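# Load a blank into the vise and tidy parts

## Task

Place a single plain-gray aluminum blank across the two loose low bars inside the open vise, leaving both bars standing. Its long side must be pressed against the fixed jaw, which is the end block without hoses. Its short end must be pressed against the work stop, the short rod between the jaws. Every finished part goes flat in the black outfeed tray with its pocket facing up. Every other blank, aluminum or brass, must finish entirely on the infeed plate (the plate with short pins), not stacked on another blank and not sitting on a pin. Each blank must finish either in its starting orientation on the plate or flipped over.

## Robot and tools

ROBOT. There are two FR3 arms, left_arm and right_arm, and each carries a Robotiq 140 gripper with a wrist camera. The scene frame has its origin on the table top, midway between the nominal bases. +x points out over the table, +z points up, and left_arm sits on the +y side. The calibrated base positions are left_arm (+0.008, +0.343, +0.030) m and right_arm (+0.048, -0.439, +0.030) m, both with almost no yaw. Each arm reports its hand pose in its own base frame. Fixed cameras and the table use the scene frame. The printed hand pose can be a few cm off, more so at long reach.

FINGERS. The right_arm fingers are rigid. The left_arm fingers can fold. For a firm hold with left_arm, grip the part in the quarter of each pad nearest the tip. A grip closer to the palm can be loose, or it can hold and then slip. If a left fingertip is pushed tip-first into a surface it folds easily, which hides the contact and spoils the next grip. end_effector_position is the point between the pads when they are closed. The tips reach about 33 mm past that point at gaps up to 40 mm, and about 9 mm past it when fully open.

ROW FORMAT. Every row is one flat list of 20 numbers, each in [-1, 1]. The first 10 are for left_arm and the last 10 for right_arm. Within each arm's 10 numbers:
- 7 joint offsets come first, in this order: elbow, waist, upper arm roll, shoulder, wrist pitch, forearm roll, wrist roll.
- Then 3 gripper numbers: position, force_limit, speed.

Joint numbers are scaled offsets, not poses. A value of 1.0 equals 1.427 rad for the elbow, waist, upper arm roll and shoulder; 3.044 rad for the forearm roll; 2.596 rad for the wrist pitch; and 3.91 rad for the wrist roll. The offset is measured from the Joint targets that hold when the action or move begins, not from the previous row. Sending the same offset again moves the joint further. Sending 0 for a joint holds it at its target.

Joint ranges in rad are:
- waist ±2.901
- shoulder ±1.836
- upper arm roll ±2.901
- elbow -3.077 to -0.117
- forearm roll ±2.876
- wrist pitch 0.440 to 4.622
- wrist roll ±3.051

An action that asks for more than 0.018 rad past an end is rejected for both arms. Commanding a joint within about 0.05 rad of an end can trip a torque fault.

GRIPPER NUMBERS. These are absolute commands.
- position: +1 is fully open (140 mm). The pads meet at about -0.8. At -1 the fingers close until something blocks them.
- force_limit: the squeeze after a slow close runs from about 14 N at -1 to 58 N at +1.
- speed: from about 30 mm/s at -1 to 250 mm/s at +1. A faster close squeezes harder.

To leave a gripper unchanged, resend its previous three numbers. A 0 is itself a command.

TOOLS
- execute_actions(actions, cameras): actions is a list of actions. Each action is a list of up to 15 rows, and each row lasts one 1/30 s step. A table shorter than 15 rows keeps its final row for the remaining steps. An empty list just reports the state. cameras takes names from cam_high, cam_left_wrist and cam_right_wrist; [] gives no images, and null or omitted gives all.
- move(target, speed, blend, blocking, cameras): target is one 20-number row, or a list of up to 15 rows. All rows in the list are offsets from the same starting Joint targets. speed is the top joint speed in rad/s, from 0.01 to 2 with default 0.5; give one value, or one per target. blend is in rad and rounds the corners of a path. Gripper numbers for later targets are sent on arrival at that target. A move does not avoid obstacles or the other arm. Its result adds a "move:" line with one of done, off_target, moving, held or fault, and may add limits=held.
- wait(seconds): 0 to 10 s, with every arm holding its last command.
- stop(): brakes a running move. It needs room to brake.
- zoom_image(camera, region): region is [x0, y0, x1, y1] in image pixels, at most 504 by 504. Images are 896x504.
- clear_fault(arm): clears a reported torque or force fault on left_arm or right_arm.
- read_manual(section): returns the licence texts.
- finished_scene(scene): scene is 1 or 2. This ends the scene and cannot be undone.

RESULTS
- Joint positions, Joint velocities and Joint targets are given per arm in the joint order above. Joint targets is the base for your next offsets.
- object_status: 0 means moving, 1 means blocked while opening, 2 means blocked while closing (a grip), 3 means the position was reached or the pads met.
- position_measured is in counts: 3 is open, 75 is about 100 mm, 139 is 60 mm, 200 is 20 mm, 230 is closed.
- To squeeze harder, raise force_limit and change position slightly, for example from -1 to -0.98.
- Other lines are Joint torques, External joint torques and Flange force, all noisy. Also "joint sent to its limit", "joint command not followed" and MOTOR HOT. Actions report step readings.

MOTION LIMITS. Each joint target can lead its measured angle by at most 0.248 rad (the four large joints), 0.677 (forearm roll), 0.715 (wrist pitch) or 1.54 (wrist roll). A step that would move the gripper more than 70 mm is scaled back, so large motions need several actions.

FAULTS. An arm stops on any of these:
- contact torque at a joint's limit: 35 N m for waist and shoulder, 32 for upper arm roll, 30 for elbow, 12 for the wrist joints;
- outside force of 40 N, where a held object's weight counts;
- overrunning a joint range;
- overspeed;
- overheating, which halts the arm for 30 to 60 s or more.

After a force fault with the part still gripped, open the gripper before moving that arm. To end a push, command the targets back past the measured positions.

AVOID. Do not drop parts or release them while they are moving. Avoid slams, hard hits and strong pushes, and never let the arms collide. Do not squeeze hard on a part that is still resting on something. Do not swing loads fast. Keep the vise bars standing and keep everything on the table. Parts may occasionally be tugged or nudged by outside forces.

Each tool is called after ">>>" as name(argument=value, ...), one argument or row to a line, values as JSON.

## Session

>>> execute_actions(
  actions=[],
  cameras=["cam_high", "cam_right_wrist"],
)

Scene clock: 0.00 s.
left_arm: end_effector_position=(+0.2746, -0.1132, +0.3643) position_measured=3 object_status=3 end_effector_quat_wxyz=(+0.076, +0.784, -0.513, -0.341) | right_arm: end_effector_position=(+0.4580, +0.4983, +0.1243) position_measured=3 object_status=3 end_effector_quat_wxyz=(-0.143, +0.984, -0.098, +0.047)
Joint names: [elbow, waist, upper arm roll, shoulder, wrist pitch, forearm roll, wrist roll]
Joint positions: left_arm=[-1.879 -0.387 0.01 -0.113 1.052 -0.013 -0.793] | right_arm=[-2.044 0.792 0.011 0.291 2.612 0.198 -0.727]
Joint velocities: within noise
Joint torques (N m): no reading
External joint torques (N m): no reading
Flange force (N): no reading
Joint targets: left_arm=[-1.879 -0.387 0.010 -0.113 1.052 -0.013 -0.793] | right_arm=[-2.044 0.792 0.011 0.291 2.612 0.198 -0.727]
Tool commands: left_gripper/position=+1.0 left_gripper/force_limit=+1.0 left_gripper/speed=+1.0 right_gripper/position=+1.0 right_gripper/force_limit=+1.0 right_gripper/speed=+1.0
camera_calibration:
cam_right_wrist: T_world_to_cam=[[-0.162425, -0.941056, -0.2967, 0.589701], [-0.96075, 0.0822969, 0.264928, 0.370218], [-0.224895, 0.328085, -0.917487, 0.189101], [0, 0, 0, 1]] pos_world=[0.493997, 0.462433, 0.25038]
Images, in order (width x height): cam_high 896x504, cam_right_wrist 896x504.

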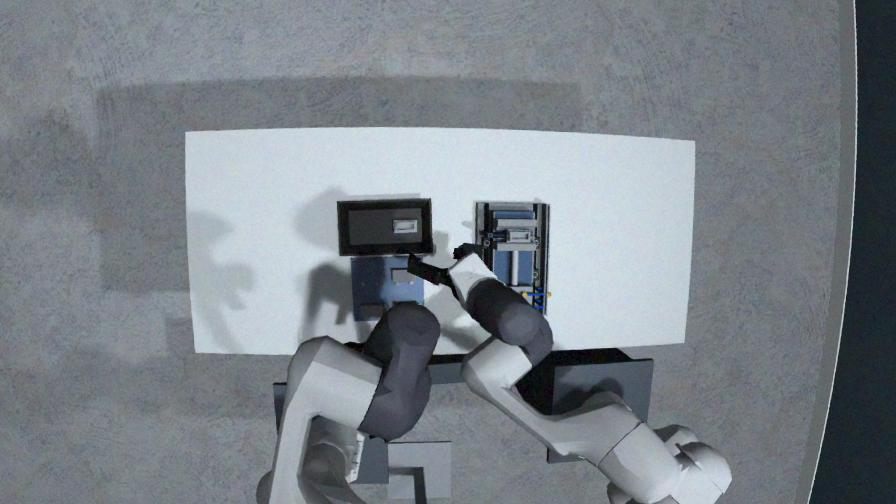

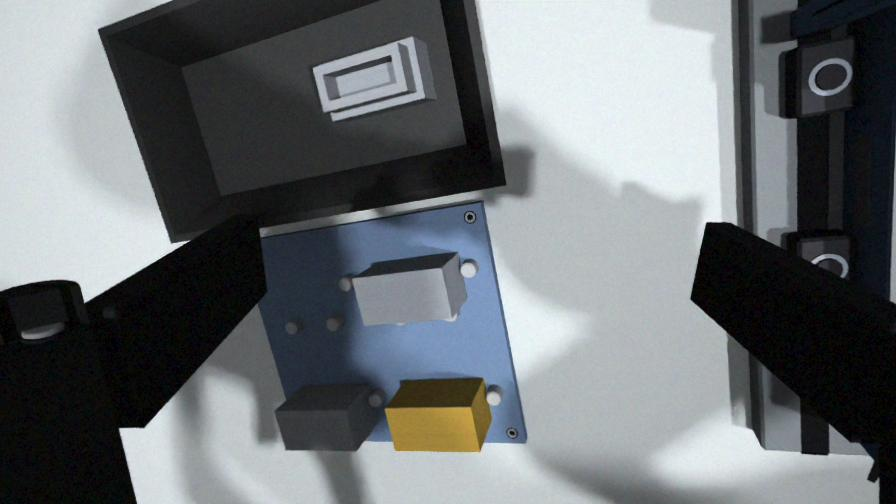

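>>> move(
  target=[
    [0,0,0,0,0,0,0,1,1,1,0,-0.7,0,-0.07,0,0,0,1,1,1],
    [0.5477,-0.2292,-0.007,0.5984,0.3029,0.0043,-0.3816,1,1,1,0,-0.7,0,-0.07,0,0,0,1,1,1],
  ],
  speed=[1.2,1.0],
  cameras=["cam_left_wrist"],
)

Scene clock: 50.33 s.
left_arm: end_effector_position=(+0.5673, -0.4949, +0.1688) position_measured=3 object_status=3 end_effector_quat_wxyz=(+0.000, +1.000, -0.003, -0.003) | right_arm: end_effector_position=(+0.6836, -0.1205, +0.1920) position_measured=3 object_status=3 end_effector_quat_wxyz=(-0.121, +0.811, -0.552, +0.155)
Joint names: [elbow, waist, upper arm roll, shoulder, wrist pitch, forearm roll, wrist roll]
Joint positions: left_arm=[-1.099 -0.715 -0.001 0.741 1.836 -0.004 -2.28] | right_arm=[-2.044 -0.208 0.009 0.193 2.612 0.198 -0.727]
Joint velocities: left_arm=[0 0 0 0.001 0.001 0 -0.007] | right_arm=[within noise]
Joint torques (N m): left_arm=[25.23 0.61 1.27 -53.71 2.91 1.28 -0.36] | right_arm=[25.49 -0.33 1.09 -38.34 3.29 0.49 -0.1]
External joint torques (N m): left_arm=[0.57 0.48 0.52 -0.04 0.34 0.38 -0.36] | right_arm=[1.42 -0.52 0.73 0.13 -0.04 0.04 -0.06]
Flange force (N): left_arm=[2.8 2.2 -0.4] | right_arm=[3.9 -4.3 1.2]
Joint targets: left_arm=[-1.098 -0.714 0.000 0.740 1.839 0.000 -2.285] | right_arm=[-2.044 -0.207 0.011 0.192 2.612 0.198 -0.727]
move: done
camera_calibration:
cam_left_wrist: T_world_to_cam=[[-0.00642958, -0.999978, 0.00160846, -0.484563], [-0.938768, 0.00659013, 0.344486, 0.485796], [-0.344489, 0.00070493, -0.93879, 0.497173], [0, 0, 0, 1]] pos_world=[0.624205, -0.488104, 0.30017]
Images, in order (width x height): cam_left_wrist 896x504.

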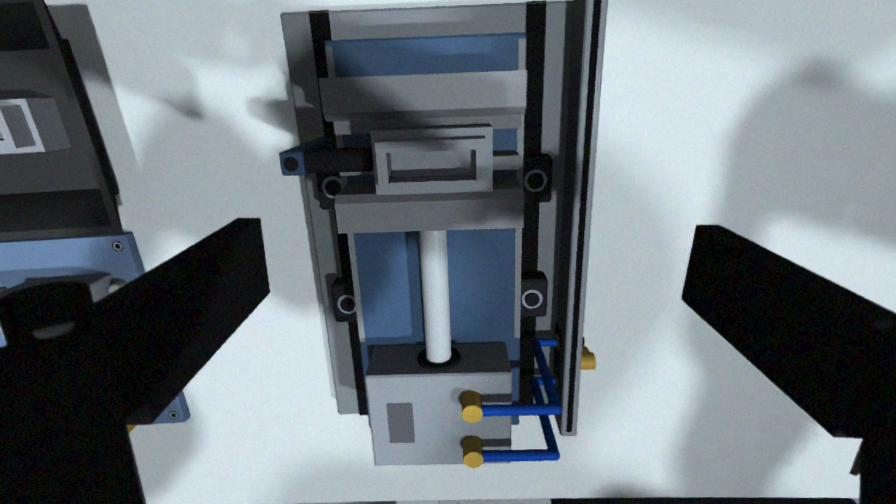

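>>> zoom_image(
  camera="cam_left_wrist",
  region=[270, 60, 560, 240],
)

Scaled by 1.738 from the camera's 896x504 image, which has a finer 1280x720 frame.

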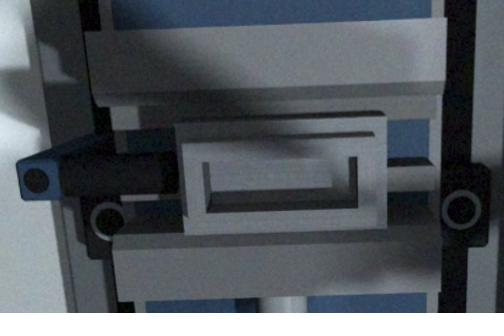

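>>> move(
  target=[-0.0224,0.0190,0,0.0292,0.0280,0,0.4087,0.1,-0.05,0.3,0,0,0,0,0,0,0,1,1,1],
  speed=1.2,
  cameras=["cam_left_wrist"],
)

Scene clock: 118.80 s.
left_arm: end_effector_position=(+0.5843, -0.4831, +0.1306) position_measured=117 object_status=3 end_effector_quat_wxyz=(+0.002, +0.708, -0.706, -0.001) | right_arm: end_effector_position=(+0.6836, -0.1205, +0.1920) position_measured=3 object_status=3 end_effector_quat_wxyz=(-0.121, +0.811, -0.552, +0.155)
Joint names: [elbow, waist, upper arm roll, shoulder, wrist pitch, forearm roll, wrist roll]
Joint positions: left_arm=[-1.129 -0.688 -0.001 0.781 1.909 -0.004 -0.692] | right_arm=[-2.044 -0.208 0.009 0.193 2.612 0.198 -0.727]
Joint velocities: left_arm=[0 0 -0.001 0 0 0.001 0.007] | right_arm=[within noise]
Joint torques (N m): left_arm=[24.65 0.89 1.18 -54.26 2.95 1.06 0.23] | right_arm=[25.47 -0.35 1.11 -38.26 3.28 0.49 -0.16]
External joint torques (N m): left_arm=[-0.09 0.94 0.61 0.32 0.33 0.32 0.23] | right_arm=[1.45 -0.53 0.75 0.16 -0.04 0.04 -0.13]
Flange force (N): left_arm=[-1.4 -0.7 1.0] | right_arm=[4.1 -4.3 1.3]
Joint targets: left_arm=[-1.130 -0.687 0.000 0.782 1.911 0.000 -0.687] | right_arm=[-2.044 -0.207 0.011 0.192 2.612 0.198 -0.727]
move: done
camera_calibration:
cam_left_wrist: T_world_to_cam=[[-0.999983, -0.00314392, 0.00483845, 0.58912], [-0.00133349, 0.941744, 0.336327, 0.419868], [-0.00561396, 0.336315, -0.941733, 0.431695], [0, 0, 0, 1]] pos_world=[0.592093, -0.538742, 0.262478]
Images, in order (width x height): cam_left_wrist 896x504.

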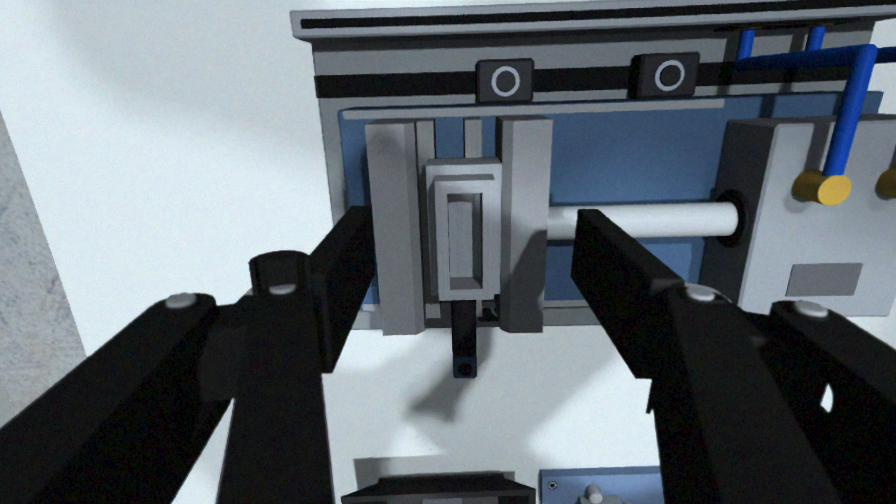

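>>> move(
  target=[
    [-0.0399,0.0050,0,0.0177,0.0317,0,0.0018,-0.2,-0.05,0,0,0,0,0,0,0,0,1,1,1],
    [-0.0399,0.0050,0,0.0177,0.0317,0,0.0018,-1,-0.05,-1,0,0,0,0,0,0,0,1,1,1],
  ],
  speed=0.25,
  cameras=["cam_left_wrist"],
)

Scene clock: 159.10 s.
left_arm: end_effector_position=(+0.5863, -0.4790, +0.0986) position_measured=182 object_status=2 end_effector_quat_wxyz=(+0.002, +0.707, -0.707, +0.001) | right_arm: end_effector_position=(+0.6836, -0.1205, +0.1920) position_measured=3 object_status=3 end_effector_quat_wxyz=(-0.121, +0.811, -0.552, +0.155)
Joint names: [elbow, waist, upper arm roll, shoulder, wrist pitch, forearm roll, wrist roll]
Joint positions: left_arm=[-1.183 -0.682 -0.003 0.798 1.982 -0.003 -0.682] | right_arm=[-2.044 -0.208 0.009 0.193 2.612 0.198 -0.727]
Joint velocities: within noise
Joint torques (N m): left_arm=[22.38 1.5 2.13 -48.41 4.36 1.24 0.08] | right_arm=[25.47 -0.33 1.17 -38.26 3.29 0.49 -0.12]
External joint torques (N m): left_arm=[-2.02 1.62 1.62 6.01 1.76 0.53 0.07] | right_arm=[1.32 -0.46 0.87 0.31 -0.05 0.04 -0.08]
Flange force (N): left_arm=[1.7 -5.7 10.9] | right_arm=[3.8 -4.3 1.5]
Joint targets: left_arm=[-1.187 -0.680 0.000 0.807 1.994 0.000 -0.680] | right_arm=[-2.044 -0.207 0.011 0.192 2.612 0.198 -0.727]
move: off_target (left_arm); target 2's new numbers were sent with left_arm's wrist pitch 0.015 rad from that target; left_arm: the wrist pitch is farthest, 0.012 rad from its target
camera_calibration:
cam_left_wrist: T_world_to_cam=[[-0.999994, 0.00105569, 0.00314554, 0.593461], [0.0020485, 0.94221, 0.335016, 0.425183], [-0.00261008, 0.33502, -0.942207, 0.397873], [0, 0, 0, 1]] pos_world=[0.593625, -0.534534, 0.230569]
Images, in order (width x height): cam_left_wrist 896x504.

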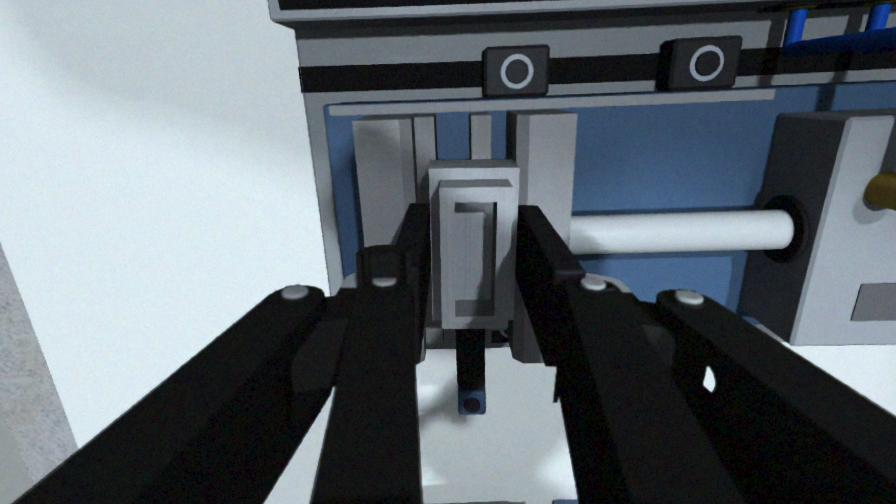

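>>> move(
  target=[
    [0.1146,0,0,-0.0368,-0.0832,0,0,-1,-0.05,-1,0,0,0,0,0,0,0,1,1,1],
    [-0.5183,0.3431,0,-0.3245,0.1065,0,0.1252,-1,-0.05,-1,0,0,0,0,0,0,0,1,1,1],
  ],
  speed=[0.35,0.9],
  blend=[0.05,0],
  cameras=["cam_left_wrist"],
)

Scene clock: 184.73 s.
left_arm: end_effector_position=(+0.6061, -0.1158, +0.0972) position_measured=182 object_status=2 end_effector_quat_wxyz=(+0.003, +0.710, -0.704, -0.003) | right_arm: end_effector_position=(+0.6836, -0.1205, +0.1920) position_measured=3 object_status=3 end_effector_quat_wxyz=(-0.121, +0.811, -0.552, +0.155)
Joint names: [elbow, waist, upper arm roll, shoulder, wrist pitch, forearm roll, wrist roll]
Joint positions: left_arm=[-1.926 -0.189 0.001 0.348 2.267 -0.003 -0.195] | right_arm=[-2.044 -0.208 0.009 0.193 2.612 0.198 -0.727]
Joint velocities: left_arm=[0 -0.002 -0.001 0.001 0 0 0.005] | right_arm=[within noise]
Joint torques (N m): left_arm=[23.05 0.54 0.62 -42.96 3.02 0.68 0.1] | right_arm=[25.48 -0.34 1.03 -38.24 3.29 0.47 -0.05]
External joint torques (N m): left_arm=[0.4 0.71 0.46 -1.21 0.46 0.11 0.1] | right_arm=[1.55 -0.27 0.91 -0.01 -0.02 0.02 -0.02]
Flange force (N): left_arm=[-1.6 2.0 -1.0] | right_arm=[3.5 -4.7 1.0]
Joint targets: left_arm=[-1.926 -0.190 0.000 0.344 2.270 0.000 -0.190] | right_arm=[-2.044 -0.207 0.011 0.192 2.612 0.198 -0.727]
move: done
camera_calibration:
cam_left_wrist: T_world_to_cam=[[-0.999927, -0.00813924, 0.00887985, 0.611206], [-0.00465309, 0.940953, 0.338506, 0.0869602], [-0.0111107, 0.33844, -0.940922, 0.280299], [0, 0, 0, 1]] pos_world=[0.61468, -0.171715, 0.228875]
Images, in order (width x height): cam_left_wrist 896x504.

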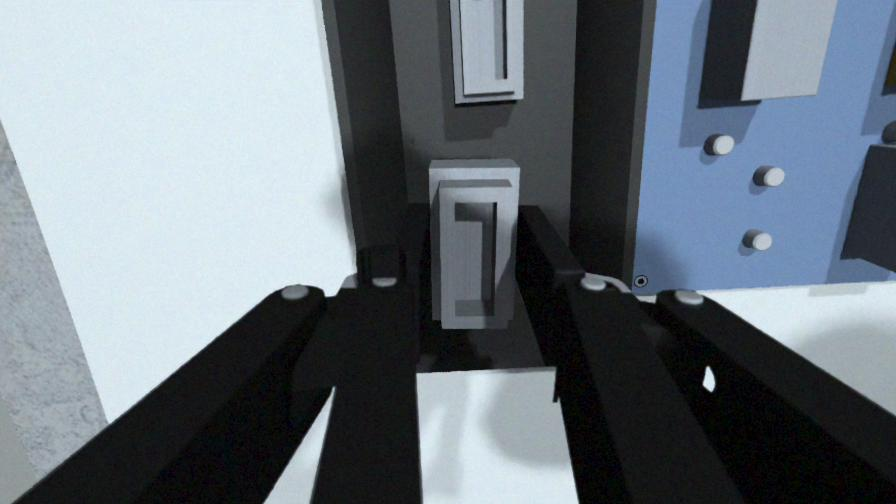

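>>> move(
  target=[
    [-0.0338,-0.0014,0,0.0563,0.0495,0,-0.0005,-1,-0.05,-1,0,0,0,0,0,0,0,1,1,1],
    [-0.0423,-0.0017,0,0.0704,0.0619,0,-0.0006,-1,-0.05,-1,0,0,0,0,0,0,0,1,1,1],
    [-0.0423,-0.0017,0,0.0704,0.0619,0,-0.0006,-0.2,-0.05,-0.8,0,0,0,0,0,0,0,1,1,1],
    [0,0,0,0,0,0,0,-0.2,-0.05,-0.8,0,0,0,0,0,0,0,1,1,1],
    [0,0.45,0,-0.15,0,0,0,-0.2,-0.05,-0.8,0.4118,0.8140,-0.0077,0.2893,-0.2125,-0.0650,0.0284,1,1,1],
  ],
  speed=[0.3,0.08,0.3,0.3,1.1],
  cameras=["cam_right_wrist"],
)

Scene clock: 217.60 s.
left_arm: end_effector_position=(+0.5892, +0.2862, +0.2360) position_measured=154 object_status=3 end_effector_quat_wxyz=(-0.084, +0.890, -0.443, +0.066) | right_arm: end_effector_position=(+0.4118, +0.5831, +0.1199) position_measured=3 object_status=3 end_effector_quat_wxyz=(-0.002, +1.000, +0.002, +0.000)
Joint names: [elbow, waist, upper arm roll, shoulder, wrist pitch, forearm roll, wrist roll]
Joint positions: left_arm=[-1.926 0.452 0.001 0.132 2.272 -0.003 -0.193] | right_arm=[-1.459 0.954 0 0.603 2.065 0.003 -0.622]
Joint velocities: left_arm=[within noise] | right_arm=[0 0 0.001 0 -0.002 0 0.006]
Joint torques (N m): left_arm=[24.9 0.54 0.55 -36.91 3.02 0.76 0.12] | right_arm=[26.14 -0.23 1.36 -49.77 2.39 0.35 0.16]
External joint torques (N m): left_arm=[0.3 0.59 0.48 -0.13 -0.03 0.1 0.14] | right_arm=[1.62 -0.08 0.94 0.99 -0.27 -0.35 0.16]
Flange force (N): left_arm=[-0.9 -1.1 -0.5] | right_arm=[7.5 -11.3 -1.1]
Joint targets: left_arm=[-1.926 0.452 0.000 0.130 2.270 0.000 -0.190] | right_arm=[-1.457 0.954 0.000 0.604 2.061 0.001 -0.616]
move: done
camera_calibration:
cam_right_wrist: T_world_to_cam=[[0.0212857, -0.9997, -0.0120765, 0.585049], [-0.937625, -0.0241534, 0.346809, 0.362761], [-0.346996, 0.00394115, -0.937858, 0.388557], [0, 0, 0, 1]] pos_world=[0.462509, 0.592105, 0.245668]
Images, in order (width x height): cam_right_wrist 896x504.

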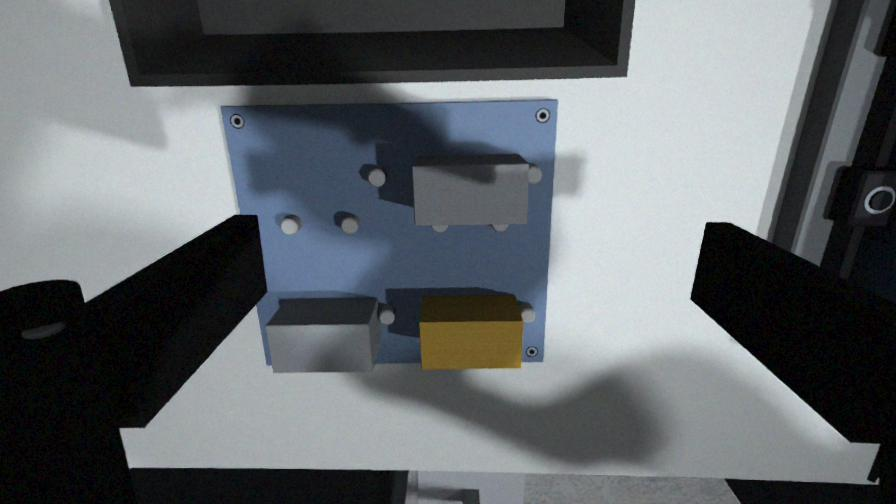

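>>> move(
  target=[
    [0,0,0,0,0,0,0,-0.2,-0.05,-0.8,-0.0354,0,0,0.0839,0.0656,0,0,0.22,-0.05,0.9],
    [0,0,0,0,0,0,0,-0.2,-0.05,-0.8,-0.0354,0,0,0.0839,0.0656,0,0,-1,-0.05,-1],
    [0,0,0,0,0,0,0,-0.2,-0.05,-0.8,0,0,0,0,0,0,0,-1,-0.05,-1],
    [0,0,0,0,0,0,0,-0.2,-0.05,-0.8,-0.3426,-0.3234,0,-0.2580,0.0465,0,-0.1180,-1,-0.05,-1],
  ],
  speed=[0.3,0.3,0.35,0.8],
  blend=[0,0,0.05,0],
  cameras=["cam_right_wrist"],
)

Scene clock: 240.07 s.
left_arm: end_effector_position=(+0.5891, +0.2860, +0.2360) position_measured=154 object_status=3 end_effector_quat_wxyz=(-0.084, +0.890, -0.443, +0.066) | right_arm: end_effector_position=(+0.5305, +0.2836, +0.1472) position_measured=140 object_status=2 end_effector_quat_wxyz=(+0.002, +1.000, -0.005, -0.004)
Joint names: [elbow, waist, upper arm roll, shoulder, wrist pitch, forearm roll, wrist roll]
Joint positions: left_arm=[-1.926 0.452 0.001 0.132 2.272 -0.003 -0.193] | right_arm=[-1.945 0.492 -0.002 0.239 2.176 0.002 -1.073]
Joint velocities: left_arm=[within noise] | right_arm=[-0.001 0 0 -0.001 0.001 -0.001 -0.006]
Joint torques (N m): left_arm=[24.85 0.63 0.62 -36.92 3.1 0.77 0.12] | right_arm=[25.64 -0.3 1.04 -40.56 2.99 0.52 -0.13]
External joint torques (N m): left_arm=[0.15 0.73 0.61 0.02 0.03 0.11 0.14] | right_arm=[1.95 -0.17 0.95 -0.93 0.35 -0.16 -0.13]
Flange force (N): left_arm=[-1.2 -0.9 0.0] | right_arm=[4.1 -2.5 -2.4]
Joint targets: left_arm=[-1.926 0.452 0.000 0.130 2.270 0.000 -0.190] | right_arm=[-1.946 0.493 0.000 0.236 2.181 0.001 -1.078]
move: done
camera_calibration:
cam_right_wrist: T_world_to_cam=[[0.00798332, -0.999958, -0.00446289, 0.289462], [-0.934877, -0.00904748, 0.354857, 0.450355], [-0.354883, 0.00133931, -0.93491, 0.461065], [0, 0, 0, 1]] pos_world=[0.582339, 0.292907, 0.272534]
Images, in order (width x height): cam_right_wrist 896x504.

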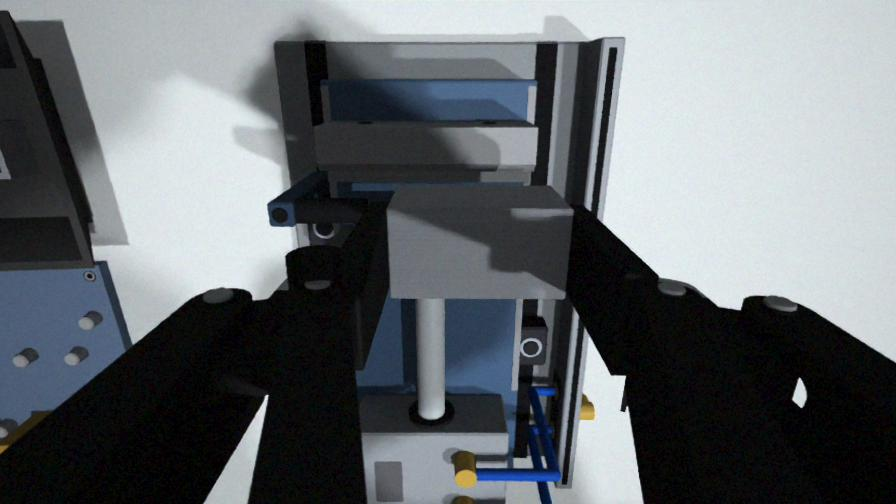

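>>> move(
  target=[0,0,0,0,0,0,0,-0.2,-0.05,-0.8,-0.0414,0.0039,0,0.0473,0.0488,0,0.0014,-1,-0.05,-1],
  speed=0.2,
  cameras=["cam_right_wrist"],
)

Scene clock: 258.80 s.
left_arm: end_effector_position=(+0.5891, +0.2860, +0.2359) position_measured=154 object_status=3 end_effector_quat_wxyz=(-0.084, +0.890, -0.443, +0.066) | right_arm: end_effector_position=(+0.5273, +0.2847, +0.0965) position_measured=140 object_status=2 end_effector_quat_wxyz=(+0.001, +1.000, -0.001, -0.003)
Joint names: [elbow, waist, upper arm roll, shoulder, wrist pitch, forearm roll, wrist roll]
Joint positions: left_arm=[-1.926 0.452 0.001 0.132 2.272 -0.003 -0.193] | right_arm=[-2.003 0.497 -0.002 0.299 2.297 0.002 -1.074]
Joint velocities: within noise
Joint torques (N m): left_arm=[24.84 0.58 0.65 -36.92 3.1 0.76 0.11] | right_arm=[23.59 0.41 1.39 -37.63 3.66 0.54 0.03]
External joint torques (N m): left_arm=[0.17 0.66 0.6 -0.05 0.03 0.1 0.13] | right_arm=[0.98 0.49 1.21 2.7 1.02 -0.08 0.03]
Flange force (N): left_arm=[-1.1 -0.8 -0.1] | right_arm=[8.0 -5.8 5.6]
Joint targets: left_arm=[-1.926 0.452 0.000 0.130 2.270 0.000 -0.190] | right_arm=[-2.005 0.499 0.000 0.304 2.308 0.001 -1.072]
move: off_target (right_arm); right_arm: the wrist pitch is farthest, 0.011 rad from its target
camera_calibration:
cam_right_wrist: T_world_to_cam=[[0.0142891, -0.999881, -0.00586657, 0.287196], [-0.936103, -0.0154394, 0.351388, 0.468158], [-0.351437, 0.00047069, -0.936212, 0.411086], [0, 0, 0, 1]] pos_world=[0.57861, 0.294196, 0.222043]
Images, in order (width x height): cam_right_wrist 896x504.

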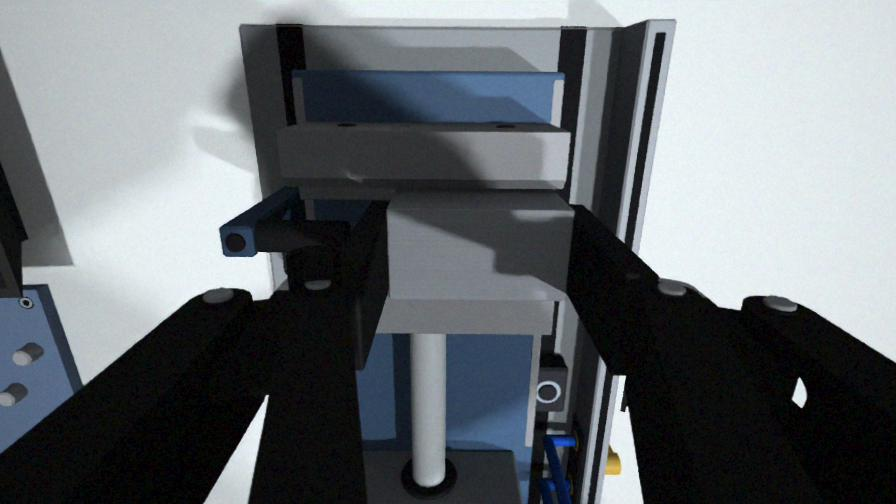

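>>> move(
  target=[
    [0,0,0,0,0,0,0,-0.2,-0.05,-0.8,-0.0092,0.0025,0,-0.0116,-0.0013,0,0.0009,-1,-0.05,-1],
    [0,0,0,0,0,0,0,-0.2,-0.05,-0.8,-0.0136,0.0025,0,-0.0008,0.0070,0,0.0009,-1,-0.05,-1],
    [0,0,0,0,0,0,0,-0.2,-0.05,-0.8,0.0062,-0.0018,0,0.0102,0.0022,0,-0.0007,-1,-0.05,-1],
  ],
  speed=[0.2,0.1,0.1],
  cameras=["cam_right_wrist"],
)

Scene clock: 293.43 s.
left_arm: end_effector_position=(+0.5891, +0.2860, +0.2359) position_measured=154 object_status=3 end_effector_quat_wxyz=(-0.084, +0.890, -0.443, +0.066) | right_arm: end_effector_position=(+0.5296, +0.2878, +0.0955) position_measured=140 object_status=2 end_effector_quat_wxyz=(+0.000, +1.000, -0.001, +0.000)
Joint names: [elbow, waist, upper arm roll, shoulder, wrist pitch, forearm roll, wrist roll]
Joint positions: left_arm=[-1.926 0.452 0.001 0.132 2.272 -0.003 -0.193] | right_arm=[-1.997 0.499 -0.001 0.306 2.303 0.002 -1.073]
Joint velocities: left_arm=[within noise] | right_arm=[0.001 -0.002 0.001 0 -0.001 0 -0.004]
Joint torques (N m): left_arm=[24.85 0.56 0.6 -36.89 3.12 0.76 0.09] | right_arm=[23.84 -1.41 0.72 -33.28 4.49 0.44 -0.1]
External joint torques (N m): left_arm=[0.14 0.62 0.54 0.13 0.05 0.1 0.11] | right_arm=[1.22 -1.32 0.53 7.33 1.83 -0.17 -0.1]
Flange force (N): left_arm=[-1.0 -1.1 0.2] | right_arm=[19.9 -9.2 14.4]
Joint targets: left_arm=[-1.926 0.452 0.000 0.130 2.270 0.000 -0.190] | right_arm=[-1.996 0.496 0.000 0.318 2.314 0.001 -1.075]
move: off_target (right_arm); right_arm: the shoulder is farthest, 0.012 rad from its target
camera_calibration:
cam_right_wrist: T_world_to_cam=[[0.0159928, -0.999838, -0.00827026, 0.289505], [-0.937719, -0.0178689, 0.346936, 0.472687], [-0.347027, 0.00220668, -0.937852, 0.408259], [0, 0, 0, 1]] pos_world=[0.580295, 0.297004, 0.221289]
Images, in order (width x height): cam_right_wrist 896x504.

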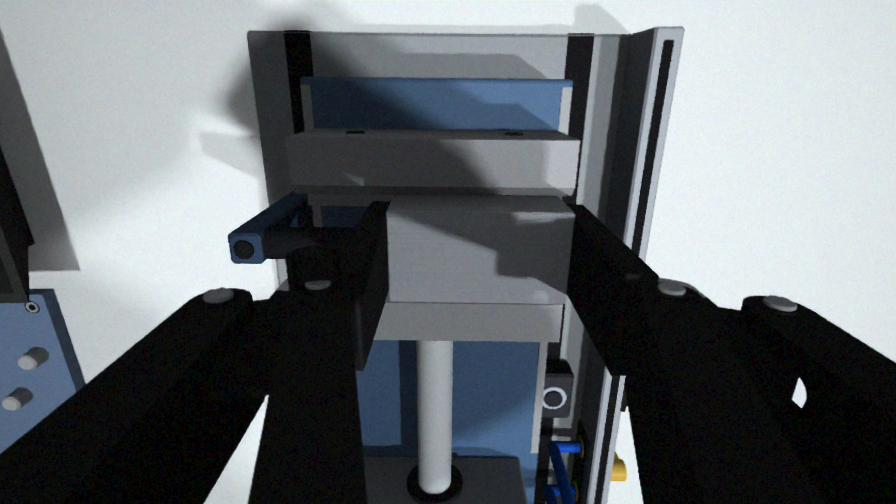

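>>> move(
  target=[
    [0,0,0,0,0,0,0,-0.2,-0.05,-0.8,0,0,0,0,0,0,0,0.13,-0.05,0],
    [0,0,0,0,0,0,0,-0.2,-0.05,-0.8,0.0352,-0.0021,0,-0.0575,-0.0510,0,-0.0007,-1,-0.5,0.8],
    [0,0,0,0,0,0,0,-0.2,-0.05,-0.8,-0.0568,-0.0551,0,-0.0947,-0.0209,0,-0.0200,-1,-0.5,0.8],
    [0,0,0,0,0,0,0,-0.2,-0.05,-0.8,-0.0756,-0.0551,0,-0.0576,0.0099,0,-0.0200,-1,-0.5,0.8],
    [0,0,0,0,0,0,0,-0.2,-0.05,-0.8,-0.0304,-0.0133,0,-0.0270,0.0019,0,-0.0048,-1,-0.5,0.8],
    [0,0,0,0,0,0,0,-0.2,-0.05,-0.8,-0.0568,-0.0551,0,-0.0947,-0.0209,0,-0.0200,-1,-0.5,0.8],
  ],
  speed=[0.5,0.5,0.6,0.3,0.15,0.4],
  cameras=["cam_right_wrist"],
)

Scene clock: 304.87 s.
left_arm: end_effector_position=(+0.5890, +0.2859, +0.2359) position_measured=154 object_status=3 end_effector_quat_wxyz=(-0.084, +0.890, -0.443, +0.066) | right_arm: end_effector_position=(+0.5284, +0.2336, +0.1311) position_measured=235 object_status=3 end_effector_quat_wxyz=(-0.001, +1.000, -0.003, +0.003)
Joint names: [elbow, waist, upper arm roll, shoulder, wrist pitch, forearm roll, wrist roll]
Joint positions: left_arm=[-1.926 0.452 0.001 0.132 2.272 -0.003 -0.193] | right_arm=[-2.075 0.418 -0.002 0.182 2.264 0 -1.148]
Joint velocities: left_arm=[within noise] | right_arm=[-0.001 -0.001 0 0 -0.002 0 -0.006]
Joint torques (N m): left_arm=[24.83 0.57 0.65 -36.97 3.12 0.76 0.09] | right_arm=[24.18 -0.29 1.09 -36.55 2.39 0.66 -0.2]
External joint torques (N m): left_arm=[0.17 0.62 0.58 -0.06 0.06 0.09 0.11] | right_arm=[1.05 -0.34 0.88 0.65 -0.29 0.02 -0.2]
Flange force (N): left_arm=[-1.1 -0.7 -0.1] | right_arm=[5.6 -2.4 -0.7]
Joint targets: left_arm=[-1.926 0.452 0.000 0.130 2.270 0.000 -0.190] | right_arm=[-2.077 0.417 0.000 0.183 2.259 0.001 -1.153]
move: done
camera_calibration:
cam_right_wrist: T_world_to_cam=[[0.0109801, -0.999893, -0.00965418, 0.238457], [-0.940025, -0.0136135, 0.340833, 0.459349], [-0.340928, 0.00533279, -0.940074, 0.437695], [0, 0, 0, 1]] pos_world=[0.578404, 0.242351, 0.257206]
Images, in order (width x height): cam_right_wrist 896x504.

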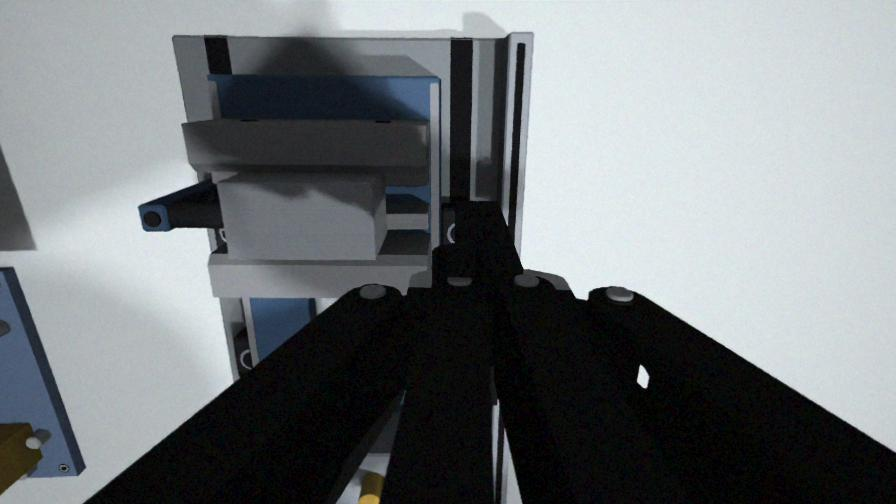

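>>> finished_scene(
  scene=2,
)

The scene is finished: the task was done.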